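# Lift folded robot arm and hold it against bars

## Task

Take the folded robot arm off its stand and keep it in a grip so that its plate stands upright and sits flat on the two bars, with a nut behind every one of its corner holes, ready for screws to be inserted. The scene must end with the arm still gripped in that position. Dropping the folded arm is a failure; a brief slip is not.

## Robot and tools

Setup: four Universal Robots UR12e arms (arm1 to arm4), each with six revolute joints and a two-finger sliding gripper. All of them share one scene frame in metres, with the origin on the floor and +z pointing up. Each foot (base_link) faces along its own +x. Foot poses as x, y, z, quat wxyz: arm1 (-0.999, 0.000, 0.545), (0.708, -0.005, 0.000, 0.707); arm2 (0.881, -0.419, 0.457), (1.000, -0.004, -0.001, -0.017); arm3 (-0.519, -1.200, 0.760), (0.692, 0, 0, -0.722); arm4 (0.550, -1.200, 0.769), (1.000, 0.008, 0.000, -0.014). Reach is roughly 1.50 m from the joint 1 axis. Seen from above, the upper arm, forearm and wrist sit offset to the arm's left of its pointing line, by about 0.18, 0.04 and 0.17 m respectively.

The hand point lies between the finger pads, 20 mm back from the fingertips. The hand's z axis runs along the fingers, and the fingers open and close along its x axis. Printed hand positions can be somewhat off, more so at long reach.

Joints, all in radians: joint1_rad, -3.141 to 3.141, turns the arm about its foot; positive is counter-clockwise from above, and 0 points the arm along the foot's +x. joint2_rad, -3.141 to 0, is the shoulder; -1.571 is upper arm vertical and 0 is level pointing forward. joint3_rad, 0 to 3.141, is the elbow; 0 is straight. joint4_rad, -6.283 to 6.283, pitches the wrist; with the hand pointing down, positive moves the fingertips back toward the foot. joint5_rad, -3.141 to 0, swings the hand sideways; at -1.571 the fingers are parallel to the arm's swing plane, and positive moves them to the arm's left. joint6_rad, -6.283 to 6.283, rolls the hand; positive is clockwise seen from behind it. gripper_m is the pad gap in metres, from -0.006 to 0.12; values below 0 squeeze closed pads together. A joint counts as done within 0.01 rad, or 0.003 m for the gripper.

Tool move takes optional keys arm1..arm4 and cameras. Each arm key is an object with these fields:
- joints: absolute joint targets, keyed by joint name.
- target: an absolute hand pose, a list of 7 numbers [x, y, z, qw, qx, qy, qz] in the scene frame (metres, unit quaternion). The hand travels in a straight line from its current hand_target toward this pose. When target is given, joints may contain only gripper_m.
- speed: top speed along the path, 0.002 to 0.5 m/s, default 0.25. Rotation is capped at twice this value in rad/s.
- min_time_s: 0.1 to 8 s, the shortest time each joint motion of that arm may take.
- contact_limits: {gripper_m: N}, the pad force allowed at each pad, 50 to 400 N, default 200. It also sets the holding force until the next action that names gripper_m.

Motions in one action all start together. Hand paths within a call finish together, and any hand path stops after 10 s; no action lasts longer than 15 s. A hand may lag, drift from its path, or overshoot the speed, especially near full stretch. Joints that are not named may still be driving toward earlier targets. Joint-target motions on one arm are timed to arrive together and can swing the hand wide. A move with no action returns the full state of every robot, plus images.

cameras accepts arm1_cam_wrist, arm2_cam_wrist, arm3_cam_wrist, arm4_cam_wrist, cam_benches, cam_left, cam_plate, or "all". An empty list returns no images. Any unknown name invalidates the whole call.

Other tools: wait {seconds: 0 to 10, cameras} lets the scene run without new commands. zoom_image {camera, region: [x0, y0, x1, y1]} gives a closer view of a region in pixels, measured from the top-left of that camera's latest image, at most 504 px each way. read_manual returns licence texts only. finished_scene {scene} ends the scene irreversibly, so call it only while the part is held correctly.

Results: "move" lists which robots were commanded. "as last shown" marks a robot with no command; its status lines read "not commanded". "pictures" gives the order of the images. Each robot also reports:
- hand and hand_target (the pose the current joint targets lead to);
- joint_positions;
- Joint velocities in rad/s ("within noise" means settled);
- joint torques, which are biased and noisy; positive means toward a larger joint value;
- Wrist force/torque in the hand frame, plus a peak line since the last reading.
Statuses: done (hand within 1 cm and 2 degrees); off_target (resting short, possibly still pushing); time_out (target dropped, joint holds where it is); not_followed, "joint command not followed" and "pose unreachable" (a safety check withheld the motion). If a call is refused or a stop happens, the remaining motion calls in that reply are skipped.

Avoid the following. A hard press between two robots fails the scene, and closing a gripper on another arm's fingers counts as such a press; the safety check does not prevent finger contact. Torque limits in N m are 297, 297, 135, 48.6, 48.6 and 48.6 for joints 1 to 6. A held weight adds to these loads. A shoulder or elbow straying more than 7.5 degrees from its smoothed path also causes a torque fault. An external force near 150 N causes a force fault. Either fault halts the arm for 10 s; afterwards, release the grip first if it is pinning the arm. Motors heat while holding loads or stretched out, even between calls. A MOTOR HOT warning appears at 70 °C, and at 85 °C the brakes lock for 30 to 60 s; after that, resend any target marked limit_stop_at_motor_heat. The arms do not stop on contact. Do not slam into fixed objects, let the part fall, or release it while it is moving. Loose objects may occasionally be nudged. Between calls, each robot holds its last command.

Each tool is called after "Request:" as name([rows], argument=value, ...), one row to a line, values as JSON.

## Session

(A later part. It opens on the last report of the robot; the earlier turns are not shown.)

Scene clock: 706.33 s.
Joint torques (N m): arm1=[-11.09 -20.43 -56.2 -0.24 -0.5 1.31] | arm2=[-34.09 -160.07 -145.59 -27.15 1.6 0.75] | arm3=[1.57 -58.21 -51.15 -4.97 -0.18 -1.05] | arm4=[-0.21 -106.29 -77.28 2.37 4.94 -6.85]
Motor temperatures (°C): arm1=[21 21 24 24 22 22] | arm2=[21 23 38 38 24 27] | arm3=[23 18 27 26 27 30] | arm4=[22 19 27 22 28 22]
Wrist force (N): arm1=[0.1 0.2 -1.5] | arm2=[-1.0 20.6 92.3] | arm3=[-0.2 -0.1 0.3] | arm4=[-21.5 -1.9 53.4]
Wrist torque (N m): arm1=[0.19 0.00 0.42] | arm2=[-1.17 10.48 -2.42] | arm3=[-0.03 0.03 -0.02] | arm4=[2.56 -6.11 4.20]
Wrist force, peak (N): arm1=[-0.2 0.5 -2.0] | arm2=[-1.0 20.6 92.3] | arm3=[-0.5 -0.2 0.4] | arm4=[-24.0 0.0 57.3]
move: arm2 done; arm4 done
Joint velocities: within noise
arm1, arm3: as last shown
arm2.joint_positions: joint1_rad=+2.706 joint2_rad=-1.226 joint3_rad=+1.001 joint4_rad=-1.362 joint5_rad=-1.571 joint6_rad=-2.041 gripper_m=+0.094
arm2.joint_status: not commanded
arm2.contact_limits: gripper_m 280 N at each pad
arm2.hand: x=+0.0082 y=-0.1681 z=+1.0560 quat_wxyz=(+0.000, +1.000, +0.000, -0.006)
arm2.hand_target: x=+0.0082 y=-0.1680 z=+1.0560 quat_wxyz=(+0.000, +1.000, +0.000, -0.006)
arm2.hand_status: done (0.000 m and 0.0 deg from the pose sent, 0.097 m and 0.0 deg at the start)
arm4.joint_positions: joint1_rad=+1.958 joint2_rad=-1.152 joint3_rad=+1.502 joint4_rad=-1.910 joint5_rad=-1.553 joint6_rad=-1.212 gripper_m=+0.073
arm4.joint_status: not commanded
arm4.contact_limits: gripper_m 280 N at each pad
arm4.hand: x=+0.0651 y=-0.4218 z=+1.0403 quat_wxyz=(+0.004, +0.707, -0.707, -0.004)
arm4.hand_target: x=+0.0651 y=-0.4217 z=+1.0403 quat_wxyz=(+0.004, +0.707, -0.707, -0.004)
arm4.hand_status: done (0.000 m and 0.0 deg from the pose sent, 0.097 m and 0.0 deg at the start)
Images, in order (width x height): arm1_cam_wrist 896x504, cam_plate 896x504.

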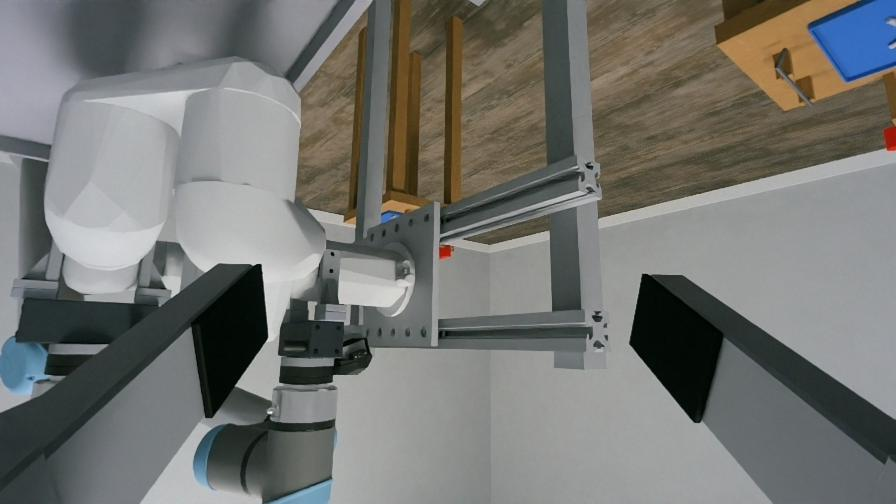

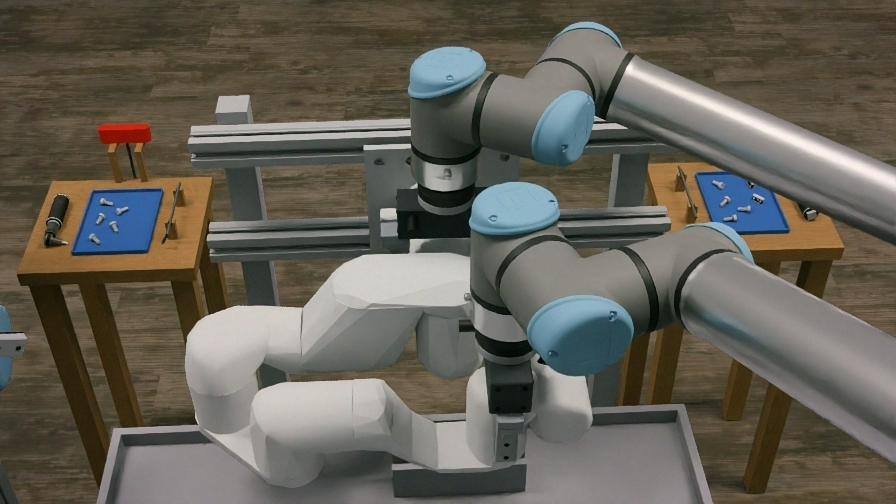

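Request:
zoom_image(camera="cam_plate", region=[480, 130, 540, 180])

Request:
move(arm2={"target": [0.0068, -0.158, 1.0582, 0, 1, 0, -0.006], "speed": 0.02}, arm4={"target": [0.0637, -0.4117, 1.0425, 0.0042, 0.7071, -0.7071, -0.0042], "speed": 0.02}, cameras=["arm1_cam_wrist", "cam_plate"])

Request:
zoom_image(camera="cam_plate", region=[348, 130, 408, 180])

Request:
zoom_image(camera="cam_plate", region=[480, 125, 540, 175])

Request:
zoom_image(camera="arm1_cam_wrist", region=[350, 195, 440, 275])

Request:
zoom_image(camera="arm1_cam_wrist", region=[350, 300, 450, 360])

Scaled by 8.400 from the camera's image (finer frame: 1280x720).

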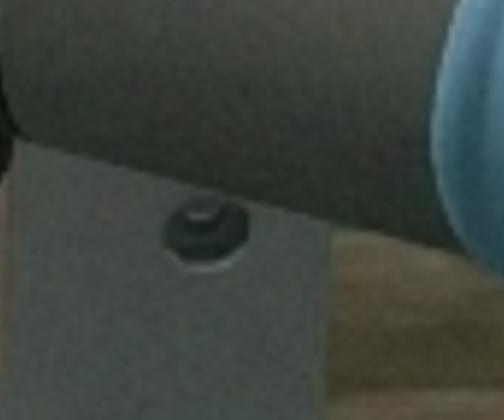

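Scene clock: 729.93 s.
Joint torques (N m): arm1=[-11.92 -20.98 -55.83 -0.3 -0.47 1.04] | arm2=[-33.5 -160.95 -145.44 -27.02 1.93 0.92] | arm3=[1.39 -56.94 -51.13 -5.18 -0.39 -0.98] | arm4=[-0.69 -107.98 -76.63 2.25 4.84 -6.56]
Motor temperatures (°C): arm1=[21 21 24 24 22 22] | arm2=[21 23 38 38 24 27] | arm3=[23 18 27 26 27 30] | arm4=[22 19 27 22 28 22]
Wrist force (N): arm1=[0.0 0.3 -1.6] | arm2=[-0.5 20.2 92.1] | arm3=[-0.3 0.2 0.2] | arm4=[-21.1 -1.7 53.3]
Wrist torque (N m): arm1=[0.21 0.01 0.42] | arm2=[-1.19 10.41 -2.44] | arm3=[0.02 0.04 -0.02] | arm4=[2.61 -6.20 4.16]
Wrist force, peak (N): arm1=[0.2 0.4 -2.1] | arm2=[-1.4 21.4 92.7] | arm3=[-0.3 -0.1 0.7] | arm4=[-23.0 -1.2 53.5]
move: arm2 done; arm4 done
Joint velocities: within noise
arm1, arm3: as last shown
arm2.joint_positions: joint1_rad=+2.697 joint2_rad=-1.217 joint3_rad=+0.985 joint4_rad=-1.354 joint5_rad=-1.571 joint6_rad=-2.050 gripper_m=+0.094
arm2.joint_status: not commanded
arm2.contact_limits: gripper_m 280 N at each pad
arm2.hand: x=+0.0068 y=-0.1580 z=+1.0582 quat_wxyz=(+0.000, +1.000, +0.000, -0.006)
arm2.hand_target: x=+0.0068 y=-0.1580 z=+1.0582 quat_wxyz=(+0.000, +1.000, +0.000, -0.006)
arm2.hand_status: done (0.000 m and 0.0 deg from the pose sent, 0.010 m and 0.0 deg at the start)
arm4.joint_positions: joint1_rad=+1.956 joint2_rad=-1.138 joint3_rad=+1.479 joint4_rad=-1.900 joint5_rad=-1.553 joint6_rad=-1.214 gripper_m=+0.073
arm4.joint_status: not commanded
arm4.contact_limits: gripper_m 280 N at each pad
arm4.hand: x=+0.0637 y=-0.4117 z=+1.0425 quat_wxyz=(+0.004, +0.707, -0.707, -0.004)
arm4.hand_target: x=+0.0637 y=-0.4117 z=+1.0425 quat_wxyz=(+0.004, +0.707, -0.707, -0.004)
arm4.hand_status: done (0.000 m and 0.0 deg from the pose sent, 0.010 m and 0.0 deg at the start)
Images, in order (width x height): arm1_cam_wrist 896x504, cam_plate 896x504.

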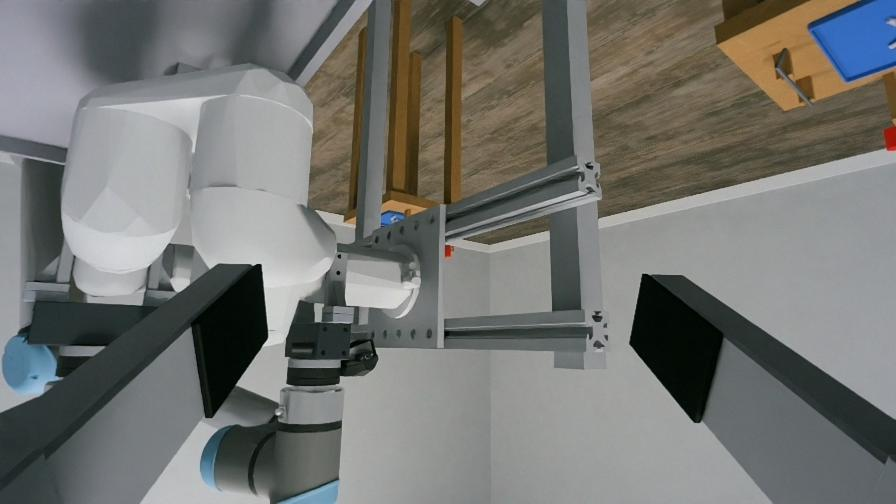

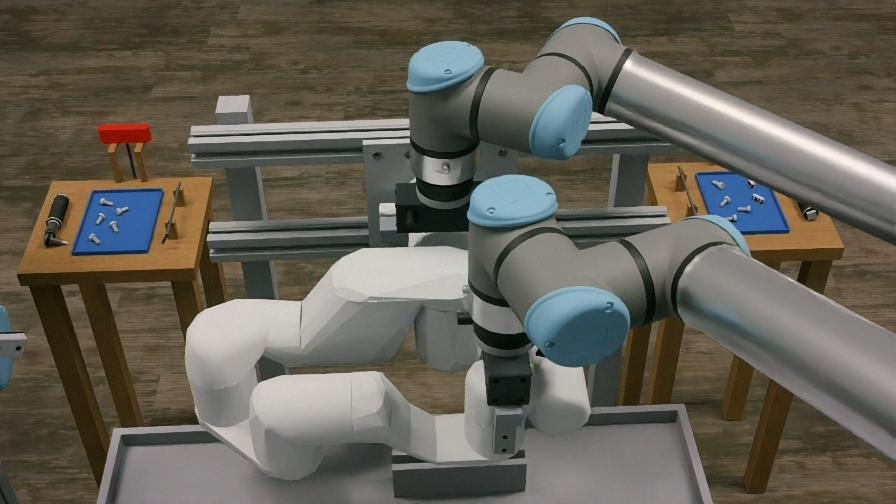

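Scaled by 8.400 from the camera's image (finer frame: 1280x720).

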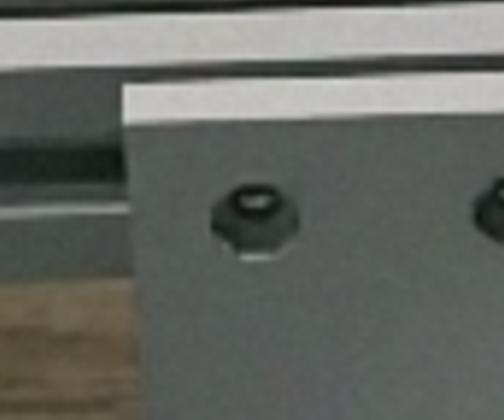

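Scaled by 8.400 from the camera's image (finer frame: 1280x720).

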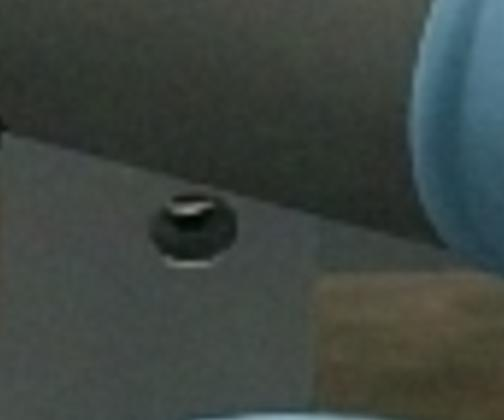

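Scaled by 5.600 from the camera's image (finer frame: 1280x720).

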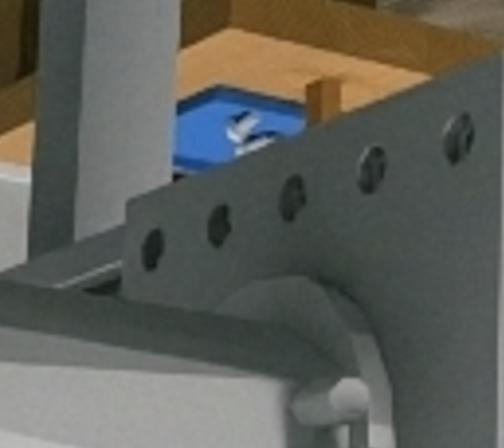

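Scaled by 5.040 from the camera's image (finer frame: 1280x720).

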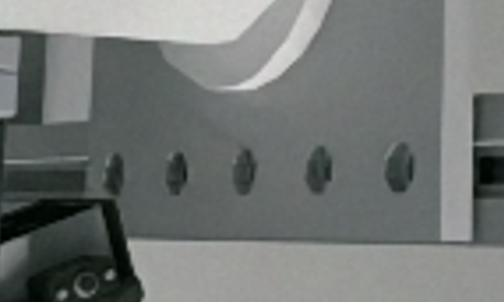

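Request:
move(arm2={"target": [0.0068, -0.1555, 1.0585, 0, 1, 0, -0.006], "speed": 0.006}, arm4={"target": [0.0637, -0.4092, 1.0428, 0.0042, 0.7071, -0.7071, -0.0042], "speed": 0.006})

Request:
move(arm2={"target": [0.0068, -0.1550, 1.0585, 0, 1, 0, -0.006], "speed": 0.004}, arm4={"target": [0.0637, -0.4087, 1.0428, 0.0042, 0.7071, -0.7071, -0.0042], "speed": 0.004})

Request:
move(arm2={"target": [0.0068, -0.1545, 1.0585, 0, 1, 0, -0.006], "speed": 0.004}, arm4={"target": [0.0637, -0.4082, 1.0428, 0.0042, 0.7071, -0.7071, -0.0042], "speed": 0.004})

Request:
move(arm2={"target": [0.0068, -0.1540, 1.0585, 0, 1, 0, -0.006], "speed": 0.004}, arm4={"target": [0.0637, -0.4077, 1.0428, 0.0042, 0.7071, -0.7071, -0.0042], "speed": 0.004})

Scene clock: 752.87 s.
Joint torques (N m): arm1=[-10.45 -20.39 -56.05 -0.43 -0.47 1.06] | arm2=[-33.33 -162.82 -145.46 -27.1 2.35 1.14] | arm3=[0.64 -57.06 -50.96 -4.92 -0.39 -0.92] | arm4=[-1.55 -107.64 -78.34 2.24 4.7 -6.7]
Motor temperatures (°C): arm1=[21 21 24 24 22 22] | arm2=[21 23 39 38 24 27] | arm3=[23 18 27 26 27 30] | arm4=[22 19 27 22 28 22]
Wrist force (N): arm1=[0.0 0.6 -1.7] | arm2=[-0.7 20.1 92.6] | arm3=[-0.2 -0.1 0.3] | arm4=[-21.0 -1.8 53.0]
Wrist torque (N m): arm1=[0.25 0.01 0.42] | arm2=[-1.18 10.42 -2.48] | arm3=[-0.03 0.03 -0.02] | arm4=[2.59 -6.24 4.19]
Wrist force, peak (N): arm1=[-0.1 0.4 -2.1] | arm2=[-0.8 20.4 92.8] | arm3=[-0.3 0.0 0.6] | arm4=[-21.4 -1.8 53.3]
move: arm2 done; arm4 done
Joint velocities: within noise
arm1.joint_positions: joint1_rad=-2.977 joint2_rad=-1.810 joint3_rad=+1.717 joint4_rad=-0.834 joint5_rad=-0.684 joint6_rad=-2.329 gripper_m=+0.119
arm1.joint_status: not commanded
arm1.hand: x=-0.5480 y=-0.3380 z=+1.1650 quat_wxyz=(-0.230, -0.400, -0.770, -0.442)
arm1.hand_target: x=-0.5480 y=-0.3380 z=+1.1650 quat_wxyz=(-0.230, -0.400, -0.770, -0.442)
arm1.hand_status: not commanded
arm2.joint_positions: joint1_rad=+2.694 joint2_rad=-1.216 joint3_rad=+0.982 joint4_rad=-1.353 joint5_rad=-1.570 joint6_rad=-2.053 gripper_m=+0.094
arm2.joint_status: not commanded
arm2.contact_limits: gripper_m 280 N at each pad
arm2.hand: x=+0.0068 y=-0.1555 z=+1.0585 quat_wxyz=(+0.000, +1.000, +0.000, -0.006)
arm2.hand_target: x=+0.0068 y=-0.1555 z=+1.0585 quat_wxyz=(+0.000, +1.000, +0.000, -0.006)
arm2.hand_status: done (0.000 m and 0.0 deg from the pose sent, 0.003 m and 0.0 deg at the start)
arm3.joint_positions: joint1_rad=+0.000 joint2_rad=-1.570 joint3_rad=+1.570 joint4_rad=-1.570 joint5_rad=-1.571 joint6_rad=+0.000 gripper_m=+0.119
arm3.joint_status: not commanded
arm3.hand: x=-0.3744 y=-1.8979 z=+1.2695 quat_wxyz=(+0.000, -1.000, +0.021, +0.000)
arm3.hand_target: x=-0.3744 y=-1.8979 z=+1.2695 quat_wxyz=(+0.000, -1.000, +0.021, +0.000)
arm3.hand_status: not commanded
arm4.joint_positions: joint1_rad=+1.955 joint2_rad=-1.135 joint3_rad=+1.473 joint4_rad=-1.898 joint5_rad=-1.553 joint6_rad=-1.215 gripper_m=+0.073
arm4.joint_status: not commanded
arm4.contact_limits: gripper_m 280 N at each pad
arm4.hand: x=+0.0637 y=-0.4092 z=+1.0428 quat_wxyz=(+0.004, +0.707, -0.707, -0.004)
arm4.hand_target: x=+0.0637 y=-0.4092 z=+1.0428 quat_wxyz=(+0.004, +0.707, -0.707, -0.004)
arm4.hand_status: done (0.000 m and 0.0 deg from the pose sent, 0.003 m and 0.0 deg at the start)
pictures: none

Scene clock: 753.83 s.
Joint torques (N m): arm1=[-9.94 -20.73 -56.34 -0.42 -0.58 0.84] | arm2=[-34.21 -162.87 -145.88 -27.12 2.19 0.69] | arm3=[0.95 -57.16 -51.33 -5.1 -0.32 -1.17] | arm4=[-1.17 -107.57 -78.1 2.21 4.89 -6.62]
Motor temperatures (°C): arm1=[21 21 24 24 22 22] | arm2=[21 23 39 38 24 27] | arm3=[23 18 27 26 27 30] | arm4=[22 19 27 22 28 22]
Wrist force (N): arm1=[-0.1 0.3 -1.4] | arm2=[-0.6 19.9 92.9] | arm3=[-0.1 0.2 0.0] | arm4=[-21.1 -2.1 52.8]
Wrist torque (N m): arm1=[0.20 0.02 0.42] | arm2=[-1.20 10.39 -2.48] | arm3=[0.02 0.01 -0.02] | arm4=[2.55 -6.22 4.19]
Wrist force, peak (N): arm1=[0.1 0.6 -1.9] | arm2=[-0.6 19.9 92.9] | arm3=[0.0 0.0 0.6] | arm4=[-21.0 -1.8 53.1]
move: arm2 done; arm4 done
Joint velocities: within noise
arm1, arm3: as last shown
arm2.joint_positions: joint1_rad=+2.694 joint2_rad=-1.215 joint3_rad=+0.982 joint4_rad=-1.353 joint5_rad=-1.570 joint6_rad=-2.053 gripper_m=+0.094
arm2.joint_status: not commanded
arm2.contact_limits: gripper_m 280 N at each pad
arm2.hand: x=+0.0068 y=-0.1550 z=+1.0585 quat_wxyz=(+0.000, +1.000, +0.000, -0.006)
arm2.hand_target: x=+0.0068 y=-0.1550 z=+1.0585 quat_wxyz=(+0.000, +1.000, +0.000, -0.006)
arm2.hand_status: done (0.000 m and 0.0 deg from the pose sent, 0.001 m and 0.0 deg at the start)
arm4.joint_positions: joint1_rad=+1.955 joint2_rad=-1.134 joint3_rad=+1.472 joint4_rad=-1.898 joint5_rad=-1.553 joint6_rad=-1.216 gripper_m=+0.073
arm4.joint_status: not commanded
arm4.contact_limits: gripper_m 280 N at each pad
arm4.hand: x=+0.0637 y=-0.4087 z=+1.0428 quat_wxyz=(+0.004, +0.707, -0.707, -0.004)
arm4.hand_target: x=+0.0637 y=-0.4087 z=+1.0428 quat_wxyz=(+0.004, +0.707, -0.707, -0.004)
arm4.hand_status: done (0.000 m and 0.0 deg from the pose sent, 0.001 m and 0.0 deg at the start)
pictures: none

Scene clock: 754.80 s.
Joint torques (N m): arm1=[-10.25 -19.95 -55.55 -0.24 -0.43 0.86] | arm2=[-32.86 -162.42 -144.55 -27.01 2.5 0.71] | arm3=[2.18 -57.27 -50.83 -5.23 -0.32 -1.06] | arm4=[-1.25 -108.16 -77.58 2.04 4.95 -6.55]
Motor temperatures (°C): arm1=[21 21 24 24 22 22] | arm2=[21 23 39 38 24 27] | arm3=[23 18 27 26 27 30] | arm4=[22 19 27 22 28 22]
Wrist force (N): arm1=[-0.1 0.6 -1.6] | arm2=[-0.8 20.3 92.8] | arm3=[-0.1 0.2 0.1] | arm4=[-20.8 -2.0 52.9]
Wrist torque (N m): arm1=[0.26 0.03 0.42] | arm2=[-1.14 10.42 -2.48] | arm3=[0.04 0.02 -0.02] | arm4=[2.56 -6.27 4.19]
Wrist force, peak (N): arm1=[0.1 0.6 -2.0] | arm2=[-0.7 20.1 92.9] | arm3=[-0.5 0.1 0.3] | arm4=[-21.0 -1.8 53.1]
move: arm2 done; arm4 done
Joint velocities: within noise
arm1, arm3: as last shown
arm2.joint_positions: joint1_rad=+2.693 joint2_rad=-1.215 joint3_rad=+0.981 joint4_rad=-1.353 joint5_rad=-1.570 joint6_rad=-2.054 gripper_m=+0.094
arm2.joint_status: not commanded
arm2.contact_limits: gripper_m 280 N at each pad
arm2.hand: x=+0.0068 y=-0.1545 z=+1.0585 quat_wxyz=(+0.000, +1.000, +0.000, -0.006)
arm2.hand_target: x=+0.0068 y=-0.1545 z=+1.0585 quat_wxyz=(+0.000, +1.000, +0.000, -0.006)
arm2.hand_status: done (0.000 m and 0.0 deg from the pose sent, 0.001 m and 0.0 deg at the start)
arm4.joint_positions: joint1_rad=+1.954 joint2_rad=-1.133 joint3_rad=+1.471 joint4_rad=-1.897 joint5_rad=-1.553 joint6_rad=-1.216 gripper_m=+0.073
arm4.joint_status: not commanded
arm4.contact_limits: gripper_m 280 N at each pad
arm4.hand: x=+0.0637 y=-0.4082 z=+1.0428 quat_wxyz=(+0.004, +0.707, -0.707, -0.004)
arm4.hand_target: x=+0.0637 y=-0.4082 z=+1.0428 quat_wxyz=(+0.004, +0.707, -0.707, -0.004)
arm4.hand_status: done (0.000 m and 0.0 deg from the pose sent, 0.001 m and 0.0 deg at the start)
pictures: none

Scene clock: 755.77 s.
Joint torques (N m): arm1=[-10.2 -21.29 -55.92 -0.26 -0.58 0.91] | arm2=[-41.56 -159 -145.56 -29.17 -1.26 0.82] | arm3=[0.42 -57.58 -51.09 -5.13 -0.39 -0.95] | arm4=[-3.93 -99.8 -80.58 -1.99 5.63 -6.49]
Motor temperatures (°C): arm1=[21 21 24 24 22 22] | arm2=[21 23 39 38 24 27] | arm3=[23 18 27 26 27 30] | arm4=[22 19 27 22 28 22]
Wrist force (N): arm1=[-0.1 0.8 -1.9] | arm2=[1.7 29.2 93.2] | arm3=[-0.1 0.0 0.3] | arm4=[-5.1 -9.0 45.5]
Wrist torque (N m): arm1=[0.28 0.02 0.42] | arm2=[-1.14 10.16 -2.55] | arm3=[-0.01 0.02 -0.02] | arm4=[2.51 -6.78 3.86]
Wrist force, peak (N): arm1=[-0.1 0.8 -1.9] | arm2=[1.7 29.2 93.2] | arm3=[-0.3 0.3 0.5] | arm4=[-20.9 -1.9 53.1]
move: arm2 done; arm4 done
Joint velocities: within noise
arm1, arm3: as last shown
arm2.joint_positions: joint1_rad=+2.693 joint2_rad=-1.215 joint3_rad=+0.981 joint4_rad=-1.353 joint5_rad=-1.570 joint6_rad=-2.054 gripper_m=+0.094
arm2.joint_status: not commanded
arm2.contact_limits: gripper_m 280 N at each pad
arm2.hand: x=+0.0068 y=-0.1540 z=+1.0585 quat_wxyz=(+0.000, +1.000, +0.000, -0.006)
arm2.hand_target: x=+0.0068 y=-0.1540 z=+1.0585 quat_wxyz=(+0.000, +1.000, +0.000, -0.006)
arm2.hand_status: done (0.000 m and 0.0 deg from the pose sent, 0.001 m and 0.0 deg at the start)
arm4.joint_positions: joint1_rad=+1.954 joint2_rad=-1.133 joint3_rad=+1.470 joint4_rad=-1.897 joint5_rad=-1.553 joint6_rad=-1.216 gripper_m=+0.073
arm4.joint_status: not commanded
arm4.contact_limits: gripper_m 280 N at each pad
arm4.hand: x=+0.0637 y=-0.4077 z=+1.0428 quat_wxyz=(+0.004, +0.707, -0.707, -0.004)
arm4.hand_target: x=+0.0637 y=-0.4077 z=+1.0428 quat_wxyz=(+0.004, +0.707, -0.707, -0.004)
arm4.hand_status: done (0.000 m and 0.0 deg from the pose sent, 0.001 m and 0.0 deg at the start)
pictures: none

Request:
move(arm2={"target": [0.0068, -0.1555, 1.0585, 0, 1, 0, -0.006], "speed": 0.01}, arm4={"target": [0.0637, -0.4092, 1.0428, 0.0042, 0.7071, -0.7071, -0.0042], "speed": 0.01})

Request:
move(arm2={"target": [0.0074, -0.1555, 1.0588, 0.001, 1, 0.002, -0.006], "speed": 0.01}, arm4={"target": [0.0653, -0.4090, 1.0436, 0.00495, 0.7085, -0.7057, -0.0035], "speed": 0.01})

Request:
move(arm2={"target": [0.0074, -0.1546, 1.0588, 0.001, 1, 0.002, -0.006], "speed": 0.004}, arm4={"target": [0.0653, -0.4081, 1.0436, 0.00495, 0.7085, -0.7057, -0.0035], "speed": 0.004})

Request:
move(arm2={"target": [0.0074, -0.1541, 1.0588, 0.001, 1, 0.002, -0.006], "speed": 0.004}, arm4={"target": [0.0653, -0.4076, 1.0436, 0.00495, 0.7085, -0.7057, -0.0035], "speed": 0.004})

Request:
move(arm2={"target": [0.0074, -0.1537, 1.0588, 0.001, 1, 0.002, -0.006], "speed": 0.004}, arm4={"target": [0.0653, -0.4072, 1.0436, 0.00495, 0.7085, -0.7057, -0.0035], "speed": 0.004})

Scene clock: 811.93 s.
Joint torques (N m): arm1=[-9.21 -21.08 -55.87 -0.33 -0.63 0.78] | arm2=[-8.55 -186 -124.68 -33.94 0.59 4.29] | arm3=[2.44 -56.26 -50.67 -5.07 -0.33 -1.13] | arm4=[37.27 -138.49 -52.74 -3.81 8.25 -1.52]
Motor temperatures (°C): arm1=[21 21 24 24 22 22] | arm2=[21 23 39 38 24 27] | arm3=[23 18 27 26 27 30] | arm4=[22 19 27 22 28 22]
Wrist force (N): arm1=[0.1 0.4 -1.8] | arm2=[-0.5 21.9 92.9] | arm3=[0.0 0.2 0.6] | arm4=[-22.5 -1.3 52.1]
Wrist torque (N m): arm1=[0.22 -0.01 0.42] | arm2=[-1.14 10.38 -2.64] | arm3=[0.02 0.00 -0.02] | arm4=[2.65 -6.38 4.03]
Wrist force, peak (N): arm1=[0.4 0.4 -2.0] | arm2=[2.5 31.0 96.5] | arm3=[-0.1 -0.4 0.5] | arm4=[-22.6 2.2 53.0]
move: arm2 done; arm4 done
Joint velocities: within noise
arm1, arm3: as last shown
arm2.joint_positions: joint1_rad=+2.694 joint2_rad=-1.216 joint3_rad=+0.982 joint4_rad=-1.353 joint5_rad=-1.571 joint6_rad=-2.053 gripper_m=+0.094
arm2.joint_status: not commanded
arm2.contact_limits: gripper_m 280 N at each pad
arm2.hand: x=+0.0068 y=-0.1555 z=+1.0585 quat_wxyz=(+0.000, +1.000, +0.000, -0.006)
arm2.hand_target: x=+0.0068 y=-0.1555 z=+1.0585 quat_wxyz=(+0.000, +1.000, +0.000, -0.006)
arm2.hand_status: done (0.000 m and 0.0 deg from the pose sent, 0.001 m and 0.0 deg at the start)
arm4.joint_positions: joint1_rad=+1.955 joint2_rad=-1.135 joint3_rad=+1.473 joint4_rad=-1.898 joint5_rad=-1.553 joint6_rad=-1.215 gripper_m=+0.073
arm4.joint_status: not commanded
arm4.contact_limits: gripper_m 280 N at each pad
arm4.hand: x=+0.0637 y=-0.4092 z=+1.0428 quat_wxyz=(+0.004, +0.707, -0.707, -0.004)
arm4.hand_target: x=+0.0637 y=-0.4092 z=+1.0428 quat_wxyz=(+0.004, +0.707, -0.707, -0.004)
arm4.hand_status: done (0.000 m and 0.0 deg from the pose sent, 0.001 m and 0.0 deg at the start)
pictures: none

Scene clock: 812.90 s.
Joint torques (N m): arm1=[-9.37 -20.58 -55.49 -0.38 -0.64 0.77] | arm2=[-31.95 -189.08 -124.69 -27.8 2.64 1.2] | arm3=[0.72 -56.78 -51.31 -5.3 -0.51 -1.25] | arm4=[-1.74 -138.09 -76.9 2.8 9.71 -6.52]
Motor temperatures (°C): arm1=[21 21 24 24 22 22] | arm2=[21 23 40 38 24 27] | arm3=[23 18 27 26 27 30] | arm4=[22 19 27 22 28 22]
Wrist force (N): arm1=[-0.2 0.3 -1.8] | arm2=[0.6 19.6 93.7] | arm3=[-0.1 -0.2 0.2] | arm4=[-21.3 -0.3 51.9]
Wrist torque (N m): arm1=[0.20 0.04 0.42] | arm2=[-1.18 10.41 -2.74] | arm3=[-0.04 0.03 -0.02] | arm4=[2.59 -6.44 4.08]
Wrist force, peak (N): arm1=[-0.3 0.6 -1.9] | arm2=[-0.4 19.9 94.9] | arm3=[-0.1 0.0 0.6] | arm4=[-22.9 -1.9 52.6]
move: arm2 done; arm4 done
Joint velocities: within noise
arm1, arm3: as last shown
arm2.joint_positions: joint1_rad=+2.693 joint2_rad=-1.216 joint3_rad=+0.982 joint4_rad=-1.352 joint5_rad=-1.569 joint6_rad=-2.058 gripper_m=+0.094
arm2.joint_status: not commanded
arm2.contact_limits: gripper_m 280 N at each pad
arm2.hand: x=+0.0074 y=-0.1555 z=+1.0588 quat_wxyz=(+0.001, +1.000, +0.002, -0.006)
arm2.hand_target: x=+0.0074 y=-0.1555 z=+1.0588 quat_wxyz=(+0.001, +1.000, +0.002, -0.006)
arm2.hand_status: done (0.000 m and 0.0 deg from the pose sent, 0.001 m and 0.3 deg at the start)
arm4.joint_positions: joint1_rad=+1.953 joint2_rad=-1.136 joint3_rad=+1.473 joint4_rad=-1.895 joint5_rad=-1.552 joint6_rad=-1.221 gripper_m=+0.073
arm4.joint_status: not commanded
arm4.contact_limits: gripper_m 280 N at each pad
arm4.hand: x=+0.0653 y=-0.4090 z=+1.0436 quat_wxyz=(+0.005, +0.708, -0.706, -0.004)
arm4.hand_target: x=+0.0653 y=-0.4090 z=+1.0436 quat_wxyz=(+0.005, +0.708, -0.706, -0.003)
arm4.hand_status: done (0.000 m and 0.0 deg from the pose sent, 0.002 m and 0.3 deg at the start)
pictures: none

Scene clock: 813.87 s.
Joint torques (N m): arm1=[-9.87 -20.86 -56.09 -0.48 -0.55 0.82] | arm2=[-32.83 -162.47 -144.98 -27.51 0.74 1.3] | arm3=[1.61 -57.28 -50.67 -5.02 -0.48 -1.13] | arm4=[-2.42 -107.81 -77.9 2.34 9.11 -6.66]
Motor temperatures (°C): arm1=[21 21 24 24 22 22] | arm2=[21 23 40 38 24 27] | arm3=[23 18 27 26 27 30] | arm4=[22 19 27 22 28 22]
Wrist force (N): arm1=[-0.2 0.4 -1.5] | arm2=[0.4 19.4 92.6] | arm3=[-0.4 0.2 0.2] | arm4=[-20.2 -0.7 52.9]
Wrist torque (N m): arm1=[0.22 0.04 0.42] | arm2=[-1.16 10.38 -2.61] | arm3=[0.01 0.06 -0.02] | arm4=[2.64 -6.31 4.12]
Wrist force, peak (N): arm1=[-0.3 0.5 -1.9] | arm2=[0.9 19.7 93.6] | arm3=[-0.3 -0.4 0.5] | arm4=[-22.4 -0.8 55.6]
move: arm2 done; arm4 done
Joint velocities: within noise
arm1, arm3: as last shown
arm2.joint_positions: joint1_rad=+2.692 joint2_rad=-1.216 joint3_rad=+0.982 joint4_rad=-1.351 joint5_rad=-1.569 joint6_rad=-2.058 gripper_m=+0.094
arm2.joint_status: not commanded
arm2.contact_limits: gripper_m 280 N at each pad
arm2.hand: x=+0.0074 y=-0.1546 z=+1.0588 quat_wxyz=(+0.001, +1.000, +0.002, -0.006)
arm2.hand_target: x=+0.0074 y=-0.1546 z=+1.0588 quat_wxyz=(+0.001, +1.000, +0.002, -0.006)
arm2.hand_status: done (0.000 m and 0.0 deg from the pose sent, 0.001 m and 0.0 deg at the start)
arm4.joint_positions: joint1_rad=+1.953 joint2_rad=-1.134 joint3_rad=+1.471 joint4_rad=-1.894 joint5_rad=-1.552 joint6_rad=-1.222 gripper_m=+0.073
arm4.joint_status: not commanded
arm4.contact_limits: gripper_m 280 N at each pad
arm4.hand: x=+0.0653 y=-0.4081 z=+1.0436 quat_wxyz=(+0.005, +0.708, -0.706, -0.004)
arm4.hand_target: x=+0.0653 y=-0.4081 z=+1.0436 quat_wxyz=(+0.005, +0.708, -0.706, -0.003)
arm4.hand_status: done (0.000 m and 0.0 deg from the pose sent, 0.001 m and 0.0 deg at the start)
pictures: none

Scene clock: 814.83 s.
Joint torques (N m): arm1=[-10 -20.55 -56.07 -0.4 -0.44 0.75] | arm2=[-32.76 -160.66 -144.55 -27.14 0.37 1.04] | arm3=[1.64 -58.7 -51.09 -5.12 -0.59 -1.07] | arm4=[-2.43 -107.55 -77.91 2.32 8.33 -6.54]
Motor temperatures (°C): arm1=[21 21 24 24 22 22] | arm2=[21 23 40 38 24 27] | arm3=[23 18 27 26 27 30] | arm4=[22 19 27 22 28 22]
Wrist force (N): arm1=[-0.1 0.3 -1.7] | arm2=[0.2 19.4 92.8] | arm3=[0.0 0.0 0.4] | arm4=[-20.4 -0.9 52.6]
Wrist torque (N m): arm1=[0.21 0.02 0.42] | arm2=[-1.16 10.41 -2.62] | arm3=[-0.01 0.01 -0.02] | arm4=[2.61 -6.32 4.11]
Wrist force, peak (N): arm1=[-0.5 0.5 -1.9] | arm2=[0.3 19.6 93.0] | arm3=[-0.2 -0.1 0.6] | arm4=[-20.4 -1.3 53.1]
move: arm2 done; arm4 done
Joint velocities: within noise
arm1, arm3: as last shown
arm2.joint_positions: joint1_rad=+2.692 joint2_rad=-1.215 joint3_rad=+0.981 joint4_rad=-1.351 joint5_rad=-1.569 joint6_rad=-2.059 gripper_m=+0.094
arm2.joint_status: not commanded
arm2.contact_limits: gripper_m 280 N at each pad
arm2.hand: x=+0.0074 y=-0.1541 z=+1.0588 quat_wxyz=(+0.001, +1.000, +0.002, -0.006)
arm2.hand_target: x=+0.0074 y=-0.1541 z=+1.0588 quat_wxyz=(+0.001, +1.000, +0.002, -0.006)
arm2.hand_status: done (0.000 m and 0.0 deg from the pose sent, 0.001 m and 0.0 deg at the start)
arm4.joint_positions: joint1_rad=+1.952 joint2_rad=-1.134 joint3_rad=+1.470 joint4_rad=-1.894 joint5_rad=-1.552 joint6_rad=-1.222 gripper_m=+0.073
arm4.joint_status: not commanded
arm4.contact_limits: gripper_m 280 N at each pad
arm4.hand: x=+0.0653 y=-0.4076 z=+1.0436 quat_wxyz=(+0.005, +0.708, -0.706, -0.004)
arm4.hand_target: x=+0.0653 y=-0.4076 z=+1.0436 quat_wxyz=(+0.005, +0.708, -0.706, -0.003)
arm4.hand_status: done (0.000 m and 0.0 deg from the pose sent, 0.001 m and 0.0 deg at the start)
pictures: none

Scene clock: 815.80 s.
Joint torques (N m): arm1=[-9.27 -20.79 -56.24 -0.38 -0.45 0.61] | arm2=[-40.54 -160.17 -146.99 -29.12 0.52 0.7] | arm3=[0.48 -58.07 -51.6 -5.09 -0.35 -1.17] | arm4=[-3.59 -105.96 -81.79 0.12 7.36 -6.39]
Motor temperatures (°C): arm1=[21 21 24 24 22 22] | arm2=[21 23 40 39 24 27] | arm3=[23 18 27 26 27 30] | arm4=[22 19 27 22 28 22]
Wrist force (N): arm1=[-0.2 0.5 -1.8] | arm2=[2.4 27.6 94.8] | arm3=[-0.3 0.1 0.2] | arm4=[-11.4 -5.9 54.1]
Wrist torque (N m): arm1=[0.24 0.04 0.42] | arm2=[-1.04 9.95 -2.56] | arm3=[0.00 0.05 -0.02] | arm4=[2.58 -7.53 3.93]
Wrist force, peak (N): arm1=[0.0 0.4 -2.2] | arm2=[2.4 27.6 94.8] | arm3=[-0.5 -0.1 0.6] | arm4=[-20.2 -1.2 53.0]
move: arm2 done; arm4 done
Joint velocities: within noise
arm1.joint_positions: joint1_rad=-2.977 joint2_rad=-1.810 joint3_rad=+1.717 joint4_rad=-0.834 joint5_rad=-0.684 joint6_rad=-2.329 gripper_m=+0.119
arm1.joint_status: not commanded
arm1.hand: x=-0.5480 y=-0.3380 z=+1.1650 quat_wxyz=(-0.230, -0.400, -0.770, -0.442)
arm1.hand_target: x=-0.5480 y=-0.3380 z=+1.1650 quat_wxyz=(-0.230, -0.400, -0.770, -0.442)
arm1.hand_status: not commanded
arm2.joint_positions: joint1_rad=+2.692 joint2_rad=-1.215 joint3_rad=+0.981 joint4_rad=-1.351 joint5_rad=-1.569 joint6_rad=-2.059 gripper_m=+0.094
arm2.joint_status: not commanded
arm2.contact_limits: gripper_m 280 N at each pad
arm2.hand: x=+0.0074 y=-0.1537 z=+1.0588 quat_wxyz=(+0.001, +1.000, +0.002, -0.006)
arm2.hand_target: x=+0.0074 y=-0.1537 z=+1.0588 quat_wxyz=(+0.001, +1.000, +0.002, -0.006)
arm2.hand_status: done (0.000 m and 0.0 deg from the pose sent, 0.000 m and 0.0 deg at the start)
arm3.joint_positions: joint1_rad=+0.000 joint2_rad=-1.570 joint3_rad=+1.570 joint4_rad=-1.570 joint5_rad=-1.571 joint6_rad=+0.000 gripper_m=+0.119
arm3.joint_status: not commanded
arm3.hand: x=-0.3744 y=-1.8979 z=+1.2695 quat_wxyz=(+0.000, -1.000, +0.021, +0.000)
arm3.hand_target: x=-0.3744 y=-1.8979 z=+1.2695 quat_wxyz=(+0.000, -1.000, +0.021, +0.000)
arm3.hand_status: not commanded
arm4.joint_positions: joint1_rad=+1.952 joint2_rad=-1.133 joint3_rad=+1.469 joint4_rad=-1.893 joint5_rad=-1.552 joint6_rad=-1.222 gripper_m=+0.073
arm4.joint_status: not commanded
arm4.contact_limits: gripper_m 280 N at each pad
arm4.hand: x=+0.0653 y=-0.4072 z=+1.0436 quat_wxyz=(+0.005, +0.708, -0.706, -0.003)
arm4.hand_target: x=+0.0653 y=-0.4072 z=+1.0436 quat_wxyz=(+0.005, +0.708, -0.706, -0.003)
arm4.hand_status: done (0.000 m and 0.0 deg from the pose sent, 0.000 m and 0.0 deg at the start)
pictures: none

Request:
move(arm2={"target": [0.0074, -0.1552, 1.0588, 0.001, 1, 0.002, -0.006], "speed": 0.004}, arm4={"target": [0.0653, -0.4087, 1.0436, 0.00495, 0.7085, -0.7057, -0.0035], "speed": 0.004})

Request:
move(arm2={"target": [0.00785, -0.1552, 1.05865, 0.0005, 1, 0.0035, -0.006], "speed": 0.004}, arm4={"target": [0.0665, -0.40853, 1.0432, 0.0046, 0.70957, -0.70463, -0.00389], "speed": 0.004})

Request:
move(arm2={"target": [0.00785, -0.1542, 1.05865, 0.0005, 1, 0.0035, -0.006], "speed": 0.004}, arm4={"target": [0.0665, -0.40753, 1.0432, 0.0046, 0.70957, -0.70463, -0.00389], "speed": 0.004})

Request:
move(arm2={"target": [0.00785, -0.1538, 1.05865, 0.0005, 1, 0.0035, -0.006], "speed": 0.004}, arm4={"target": [0.0665, -0.40713, 1.0432, 0.0046, 0.70957, -0.70463, -0.00389], "speed": 0.004})

Scene clock: 886.07 s.
Joint torques (N m): arm1=[-8.08 -20.79 -55.4 -0.38 -0.58 0.73] | arm2=[-7.59 -187.15 -123.94 -33.82 -1.13 4.57] | arm3=[0.43 -56.34 -50.98 -5.03 -0.54 -1.25] | arm4=[36.74 -138.33 -52.69 -3.94 7.48 -1.43]
Motor temperatures (°C): arm1=[21 21 24 24 22 22] | arm2=[21 24 41 39 24 27] | arm3=[23 18 27 26 27 30] | arm4=[22 19 27 22 28 22]
Wrist force (N): arm1=[-0.2 0.7 -1.8] | arm2=[-0.4 20.7 93.3] | arm3=[-0.2 0.0 -0.1] | arm4=[-21.5 -1.3 52.1]
Wrist torque (N m): arm1=[0.27 0.05 0.42] | arm2=[-1.16 10.37 -2.67] | arm3=[-0.01 0.03 -0.02] | arm4=[2.61 -6.51 3.99]
Wrist force, peak (N): arm1=[0.0 0.5 -2.1] | arm2=[1.8 25.8 96.1] | arm3=[-0.4 0.3 0.5] | arm4=[-22.3 1.1 53.3]
move: arm2 done; arm4 done
Joint velocities: within noise
arm1, arm3: as last shown
arm2.joint_positions: joint1_rad=+2.693 joint2_rad=-1.216 joint3_rad=+0.982 joint4_rad=-1.352 joint5_rad=-1.569 joint6_rad=-2.058 gripper_m=+0.094
arm2.joint_status: not commanded
arm2.contact_limits: gripper_m 280 N at each pad
arm2.hand: x=+0.0074 y=-0.1552 z=+1.0588 quat_wxyz=(+0.001, +1.000, +0.002, -0.006)
arm2.hand_target: x=+0.0074 y=-0.1552 z=+1.0588 quat_wxyz=(+0.001, +1.000, +0.002, -0.006)
arm2.hand_status: done (0.000 m and 0.0 deg from the pose sent, 0.001 m and 0.0 deg at the start)
arm4.joint_positions: joint1_rad=+1.953 joint2_rad=-1.135 joint3_rad=+1.472 joint4_rad=-1.894 joint5_rad=-1.552 joint6_rad=-1.221 gripper_m=+0.073
arm4.joint_status: not commanded
arm4.contact_limits: gripper_m 280 N at each pad
arm4.hand: x=+0.0653 y=-0.4087 z=+1.0436 quat_wxyz=(+0.005, +0.708, -0.706, -0.003)
arm4.hand_target: x=+0.0653 y=-0.4087 z=+1.0436 quat_wxyz=(+0.005, +0.708, -0.706, -0.003)
arm4.hand_status: done (0.000 m and 0.0 deg from the pose sent, 0.001 m and 0.0 deg at the start)
pictures: none

Scene clock: 887.03 s.
Joint torques (N m): arm1=[-9.01 -20.86 -55.87 -0.53 -0.59 0.74] | arm2=[-9.65 -188.68 -124.69 -33.57 -5.46 1.1] | arm3=[2 -56.88 -51.04 -5.05 -0.43 -1.24] | arm4=[-0.43 -139.32 -52.66 -3.77 5.09 -6.56]
Motor temperatures (°C): arm1=[21 21 24 24 22 22] | arm2=[21 24 41 39 24 27] | arm3=[23 18 27 26 27 30] | arm4=[22 19 27 22 28 22]
Wrist force (N): arm1=[0.1 0.6 -1.7] | arm2=[-0.8 22.3 93.2] | arm3=[-0.2 0.2 0.3] | arm4=[-22.8 -2.0 52.4]
Wrist torque (N m): arm1=[0.25 0.00 0.42] | arm2=[-1.08 10.35 -2.54] | arm3=[0.02 0.03 -0.02] | arm4=[2.61 -6.36 4.36]
Wrist force, peak (N): arm1=[0.0 0.7 -2.0] | arm2=[-3.3 22.4 93.4] | arm3=[-0.4 0.1 0.5] | arm4=[-23.0 -2.2 52.6]
move: arm2 done; arm4 done
Joint velocities: within noise
arm1, arm3: as last shown
arm2.joint_positions: joint1_rad=+2.693 joint2_rad=-1.217 joint3_rad=+0.984 joint4_rad=-1.353 joint5_rad=-1.570 joint6_rad=-2.061 gripper_m=+0.094
arm2.joint_status: not commanded
arm2.contact_limits: gripper_m 280 N at each pad
arm2.hand: x=+0.0079 y=-0.1552 z=+1.0587 quat_wxyz=(+0.001, +1.000, +0.003, -0.006)
arm2.hand_target: x=+0.0078 y=-0.1552 z=+1.0587 quat_wxyz=(+0.000, +1.000, +0.003, -0.006)
arm2.hand_status: done (0.000 m and 0.0 deg from the pose sent, 0.000 m and 0.2 deg at the start)
arm4.joint_positions: joint1_rad=+1.952 joint2_rad=-1.136 joint3_rad=+1.474 joint4_rad=-1.897 joint5_rad=-1.553 joint6_rad=-1.226 gripper_m=+0.073
arm4.joint_status: not commanded
arm4.contact_limits: gripper_m 280 N at each pad
arm4.hand: x=+0.0665 y=-0.4085 z=+1.0432 quat_wxyz=(+0.005, +0.710, -0.705, -0.004)
arm4.hand_target: x=+0.0665 y=-0.4085 z=+1.0432 quat_wxyz=(+0.005, +0.710, -0.705, -0.004)
arm4.hand_status: done (0.000 m and 0.0 deg from the pose sent, 0.001 m and 0.2 deg at the start)
pictures: none

Scene clock: 888.00 s.
Joint torques (N m): arm1=[-8.42 -20.49 -55.58 -0.56 -0.69 0.54] | arm2=[-31.84 -161.72 -143.8 -27.14 -2.24 0.88] | arm3=[-0.16 -57.04 -51.12 -5.03 -0.3 -1.32] | arm4=[-1.22 -107.61 -77.72 2.35 5.47 -6.73]
Motor temperatures (°C): arm1=[21 21 24 24 22 22] | arm2=[21 24 41 39 24 27] | arm3=[23 18 27 26 27 30] | arm4=[22 19 27 22 28 22]
Wrist force (N): arm1=[-0.2 0.4 -1.7] | arm2=[-0.6 20.6 91.9] | arm3=[0.0 0.2 0.2] | arm4=[-21.4 -1.6 53.3]
Wrist torque (N m): arm1=[0.23 0.04 0.42] | arm2=[-1.16 10.41 -2.51] | arm3=[0.03 0.00 -0.03] | arm4=[2.66 -6.14 4.27]
Wrist force, peak (N): arm1=[0.0 0.5 -2.0] | arm2=[-0.5 21.5 93.3] | arm3=[-0.5 -0.1 0.6] | arm4=[-21.5 -1.8 53.6]
move: arm2 done; arm4 done
Joint velocities: within noise
arm1, arm3: as last shown
arm2.joint_positions: joint1_rad=+2.692 joint2_rad=-1.217 joint3_rad=+0.983 joint4_rad=-1.353 joint5_rad=-1.570 joint6_rad=-2.062 gripper_m=+0.094
arm2.joint_status: not commanded
arm2.contact_limits: gripper_m 280 N at each pad
arm2.hand: x=+0.0079 y=-0.1542 z=+1.0587 quat_wxyz=(+0.000, +1.000, +0.004, -0.006)
arm2.hand_target: x=+0.0079 y=-0.1542 z=+1.0586 quat_wxyz=(+0.000, +1.000, +0.003, -0.006)
arm2.hand_status: done (0.000 m and 0.0 deg from the pose sent, 0.001 m and 0.0 deg at the start)
arm4.joint_positions: joint1_rad=+1.951 joint2_rad=-1.135 joint3_rad=+1.472 joint4_rad=-1.896 joint5_rad=-1.553 joint6_rad=-1.226 gripper_m=+0.073
arm4.joint_status: not commanded
arm4.contact_limits: gripper_m 280 N at each pad
arm4.hand: x=+0.0665 y=-0.4075 z=+1.0432 quat_wxyz=(+0.005, +0.710, -0.705, -0.004)
arm4.hand_target: x=+0.0665 y=-0.4075 z=+1.0432 quat_wxyz=(+0.005, +0.710, -0.705, -0.004)
arm4.hand_status: done (0.000 m and 0.0 deg from the pose sent, 0.001 m and 0.0 deg at the start)
pictures: none

Scene clock: 888.97 s.
Joint torques (N m): arm1=[-8.35 -20.26 -55.6 -0.69 -0.49 0.81] | arm2=[-34.57 -162.09 -144.2 -27.29 1.49 0.88] | arm3=[0.89 -56.59 -51.42 -5.24 -0.58 -1.26] | arm4=[-0.51 -108.84 -77.61 2.45 6.13 -6.58]
Motor temperatures (°C): arm1=[21 21 24 24 22 22] | arm2=[21 24 41 39 24 27] | arm3=[23 18 27 26 27 30] | arm4=[22 19 27 22 28 22]
Wrist force (N): arm1=[-0.1 0.4 -1.8] | arm2=[-0.6 21.0 91.9] | arm3=[0.1 0.1 0.6] | arm4=[-22.1 -2.0 53.6]
Wrist torque (N m): arm1=[0.22 0.02 0.42] | arm2=[-1.15 10.38 -2.47] | arm3=[0.01 -0.01 -0.02] | arm4=[2.62 -6.07 4.27]
Wrist force, peak (N): arm1=[-0.2 0.6 -2.1] | arm2=[-0.8 21.1 92.1] | arm3=[0.1 0.1 0.6] | arm4=[-22.1 -2.0 53.6]
move: arm2 done; arm4 done
Joint velocities: within noise
arm1, arm3: as last shown
arm2.joint_positions: joint1_rad=+2.692 joint2_rad=-1.216 joint3_rad=+0.983 joint4_rad=-1.353 joint5_rad=-1.570 joint6_rad=-2.062 gripper_m=+0.094
arm2.joint_status: not commanded
arm2.contact_limits: gripper_m 280 N at each pad
arm2.hand: x=+0.0079 y=-0.1538 z=+1.0586 quat_wxyz=(+0.000, +1.000, +0.004, -0.006)
arm2.hand_target: x=+0.0079 y=-0.1538 z=+1.0586 quat_wxyz=(+0.000, +1.000, +0.003, -0.006)
arm2.hand_status: done (0.000 m and 0.0 deg from the pose sent, 0.000 m and 0.0 deg at the start)
arm4.joint_positions: joint1_rad=+1.951 joint2_rad=-1.134 joint3_rad=+1.472 joint4_rad=-1.896 joint5_rad=-1.553 joint6_rad=-1.226 gripper_m=+0.073
arm4.joint_status: not commanded
arm4.contact_limits: gripper_m 280 N at each pad
arm4.hand: x=+0.0665 y=-0.4071 z=+1.0432 quat_wxyz=(+0.005, +0.710, -0.705, -0.004)
arm4.hand_target: x=+0.0665 y=-0.4071 z=+1.0432 quat_wxyz=(+0.005, +0.710, -0.705, -0.004)
arm4.hand_status: done (0.000 m and 0.0 deg from the pose sent, 0.000 m and 0.0 deg at the start)
pictures: none

Request:
move(arm2={"target": [0.00785, -0.1534, 1.05865, 0.0005, 1, 0.0035, -0.006], "speed": 0.004}, arm4={"target": [0.0665, -0.40673, 1.0432, 0.0046, 0.70957, -0.70463, -0.00389], "speed": 0.004})

Request:
move(arm2={"target": [0.00785, -0.1531, 1.05865, 0.0005, 1, 0.0035, -0.006], "speed": 0.004}, arm4={"target": [0.0665, -0.40643, 1.0432, 0.0046, 0.70957, -0.70463, -0.00389], "speed": 0.004}, cameras=["arm1_cam_wrist", "cam_plate"])

Scene clock: 898.40 s.
Joint torques (N m): arm1=[-8.19 -21.49 -55.3 -0.64 -0.59 0.49] | arm2=[-44.14 -159.76 -147.09 -29.83 -2.74 0.49] | arm3=[0.9 -57.97 -50.67 -5.07 -0.5 -1.25] | arm4=[-12 -105.68 -83.81 -1.08 7.18 -7.21]
Motor temperatures (°C): arm1=[21 21 24 24 22 22] | arm2=[21 24 41 39 24 27] | arm3=[23 18 27 26 27 30] | arm4=[22 19 27 22 28 22]
Wrist force (N): arm1=[-0.3 0.4 -1.5] | arm2=[-0.8 35.1 93.8] | arm3=[-0.2 0.1 0.2] | arm4=[-2.3 1.2 53.3]
Wrist torque (N m): arm1=[0.21 0.07 0.42] | arm2=[-1.04 10.39 -1.75] | arm3=[0.01 0.04 -0.02] | arm4=[2.63 -8.11 4.74]
Wrist force, peak (N): arm1=[-0.2 0.2 -2.2] | arm2=[-0.7 35.3 93.8] | arm3=[0.2 -0.2 0.7] | arm4=[-22.1 -1.7 53.7]
move: arm2 done; arm4 done
Joint velocities: within noise
arm1, arm3: as last shown
arm2.joint_positions: joint1_rad=+2.691 joint2_rad=-1.216 joint3_rad=+0.982 joint4_rad=-1.352 joint5_rad=-1.569 joint6_rad=-2.063 gripper_m=+0.094
arm2.joint_status: not commanded
arm2.contact_limits: gripper_m 280 N at each pad
arm2.hand: x=+0.0078 y=-0.1534 z=+1.0586 quat_wxyz=(+0.001, +1.000, +0.004, -0.006)
arm2.hand_target: x=+0.0078 y=-0.1534 z=+1.0587 quat_wxyz=(+0.001, +1.000, +0.003, -0.006)
arm2.hand_status: done (0.000 m and 0.0 deg from the pose sent, 0.000 m and 0.0 deg at the start)
arm4.joint_positions: joint1_rad=+1.951 joint2_rad=-1.134 joint3_rad=+1.471 joint4_rad=-1.896 joint5_rad=-1.553 joint6_rad=-1.226 gripper_m=+0.073
arm4.joint_status: not commanded
arm4.contact_limits: gripper_m 280 N at each pad
arm4.hand: x=+0.0665 y=-0.4068 z=+1.0432 quat_wxyz=(+0.005, +0.710, -0.705, -0.004)
arm4.hand_target: x=+0.0665 y=-0.4067 z=+1.0432 quat_wxyz=(+0.005, +0.710, -0.705, -0.004)
arm4.hand_status: done (0.000 m and 0.0 deg from the pose sent, 0.000 m and 0.0 deg at the start)
pictures: none

Scene clock: 899.37 s.
Joint torques (N m): arm1=[-8.3 -20.63 -55.09 -0.67 -0.42 0.65] | arm2=[-56.44 -158.79 -147.83 -29.95 -7.99 -0.6] | arm3=[1.36 -56.98 -51.41 -4.92 -0.61 -1.56] | arm4=[-15.53 -99.12 -85.75 -3.13 6.13 -8.09]
Motor temperatures (°C): arm1=[21 21 24 24 22 22] | arm2=[21 24 41 39 24 27] | arm3=[23 18 27 26 27 30] | arm4=[22 19 27 22 28 22]
Wrist force (N): arm1=[-0.2 0.2 -1.9] | arm2=[-4.9 47.9 93.6] | arm3=[0.0 0.2 0.1] | arm4=[9.9 0.5 49.2]
Wrist torque (N m): arm1=[0.19 0.04 0.42] | arm2=[-1.00 10.58 -0.84] | arm3=[0.02 0.00 -0.02] | arm4=[2.74 -8.50 5.68]
Wrist force, peak (N): arm1=[-0.1 0.6 -2.2] | arm2=[-4.6 47.8 93.7] | arm3=[-0.1 0.2 0.6] | arm4=[-2.3 1.5 53.6]
move: arm2 done; arm4 done
Joint velocities: within noise
arm1, arm3: as last shown
arm2.joint_positions: joint1_rad=+2.691 joint2_rad=-1.216 joint3_rad=+0.982 joint4_rad=-1.352 joint5_rad=-1.569 joint6_rad=-2.063 gripper_m=+0.094
arm2.joint_status: not commanded
arm2.contact_limits: gripper_m 280 N at each pad
arm2.hand: x=+0.0078 y=-0.1531 z=+1.0587 quat_wxyz=(+0.001, +1.000, +0.004, -0.006)
arm2.hand_target: x=+0.0078 y=-0.1531 z=+1.0586 quat_wxyz=(+0.001, +1.000, +0.003, -0.006)
arm2.hand_status: done (0.000 m and 0.0 deg from the pose sent, 0.000 m and 0.0 deg at the start)
arm4.joint_positions: joint1_rad=+1.951 joint2_rad=-1.133 joint3_rad=+1.470 joint4_rad=-1.895 joint5_rad=-1.553 joint6_rad=-1.226 gripper_m=+0.073
arm4.joint_status: not commanded
arm4.contact_limits: gripper_m 280 N at each pad
arm4.hand: x=+0.0665 y=-0.4064 z=+1.0432 quat_wxyz=(+0.005, +0.710, -0.705, -0.004)
arm4.hand_target: x=+0.0665 y=-0.4064 z=+1.0432 quat_wxyz=(+0.005, +0.710, -0.705, -0.004)
arm4.hand_status: done (0.000 m and 0.0 deg from the pose sent, 0.000 m and 0.0 deg at the start)
Images, in order (width x height): arm1_cam_wrist 896x504, cam_plate 896x504.

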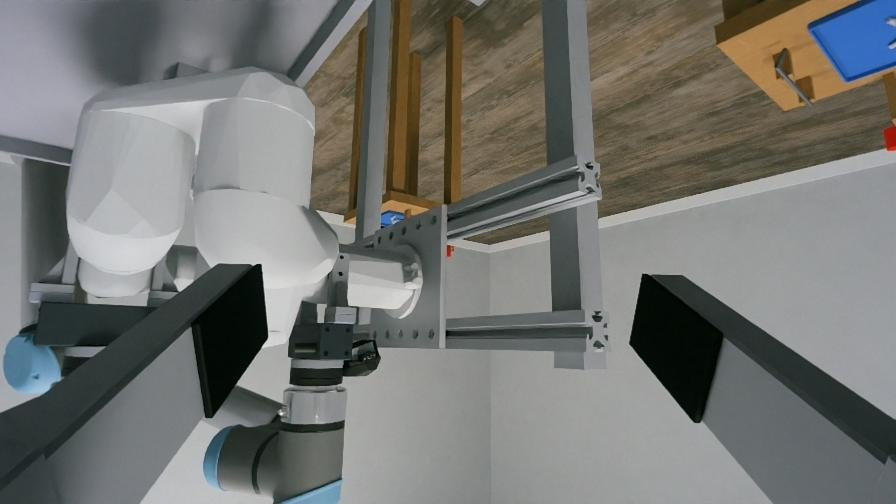

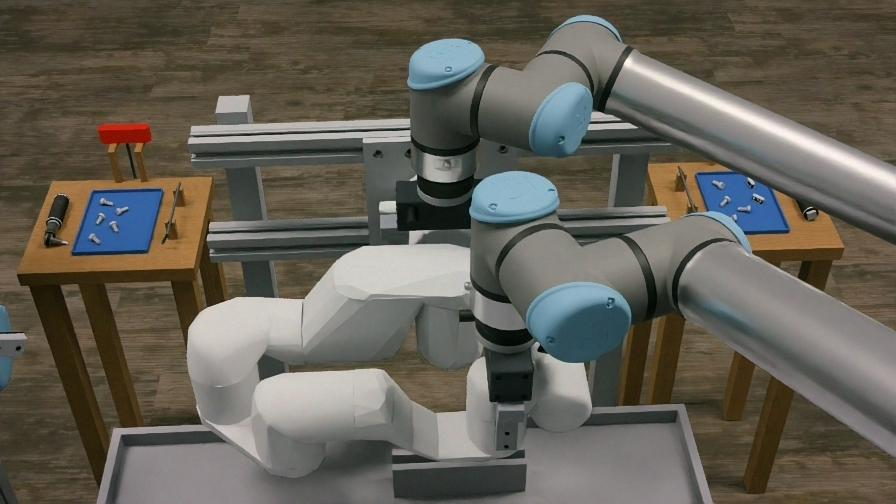

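Request:
zoom_image(camera="arm1_cam_wrist", region=[350, 195, 440, 275])

Request:
zoom_image(camera="arm1_cam_wrist", region=[350, 300, 450, 360])

Request:
zoom_image(camera="cam_plate", region=[348, 130, 408, 165])

Request:
zoom_image(camera="cam_plate", region=[480, 120, 540, 155])

Scaled by 5.600 from the camera's image (finer frame: 1280x720).

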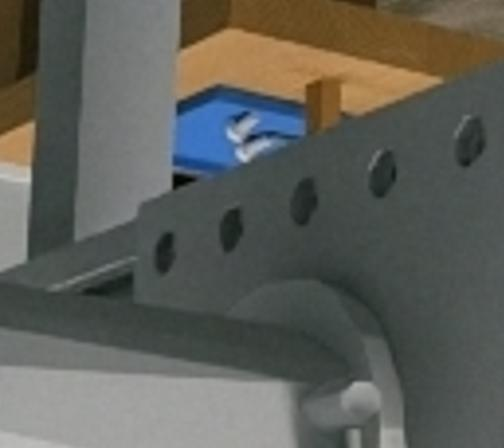

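Scaled by 5.040 from the camera's image (finer frame: 1280x720).

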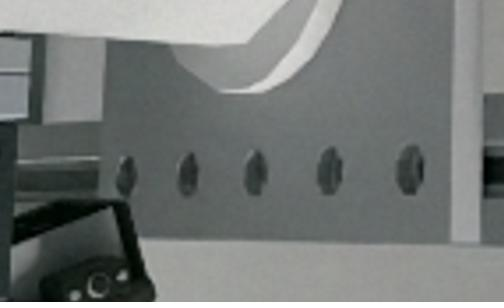

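Scaled by 8.400 from the camera's image (finer frame: 1280x720).

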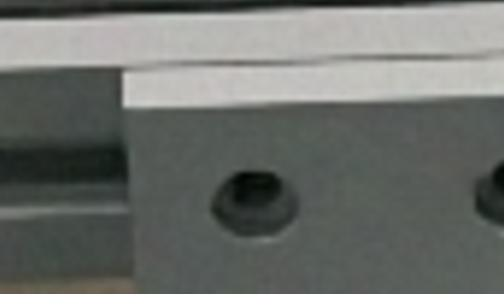

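Scaled by 8.400 from the camera's image (finer frame: 1280x720).

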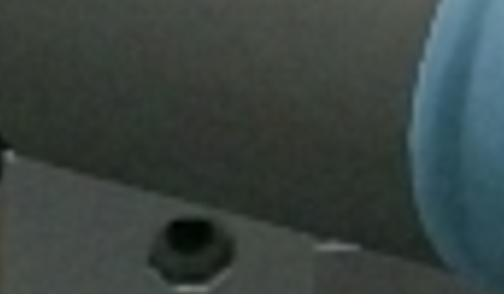

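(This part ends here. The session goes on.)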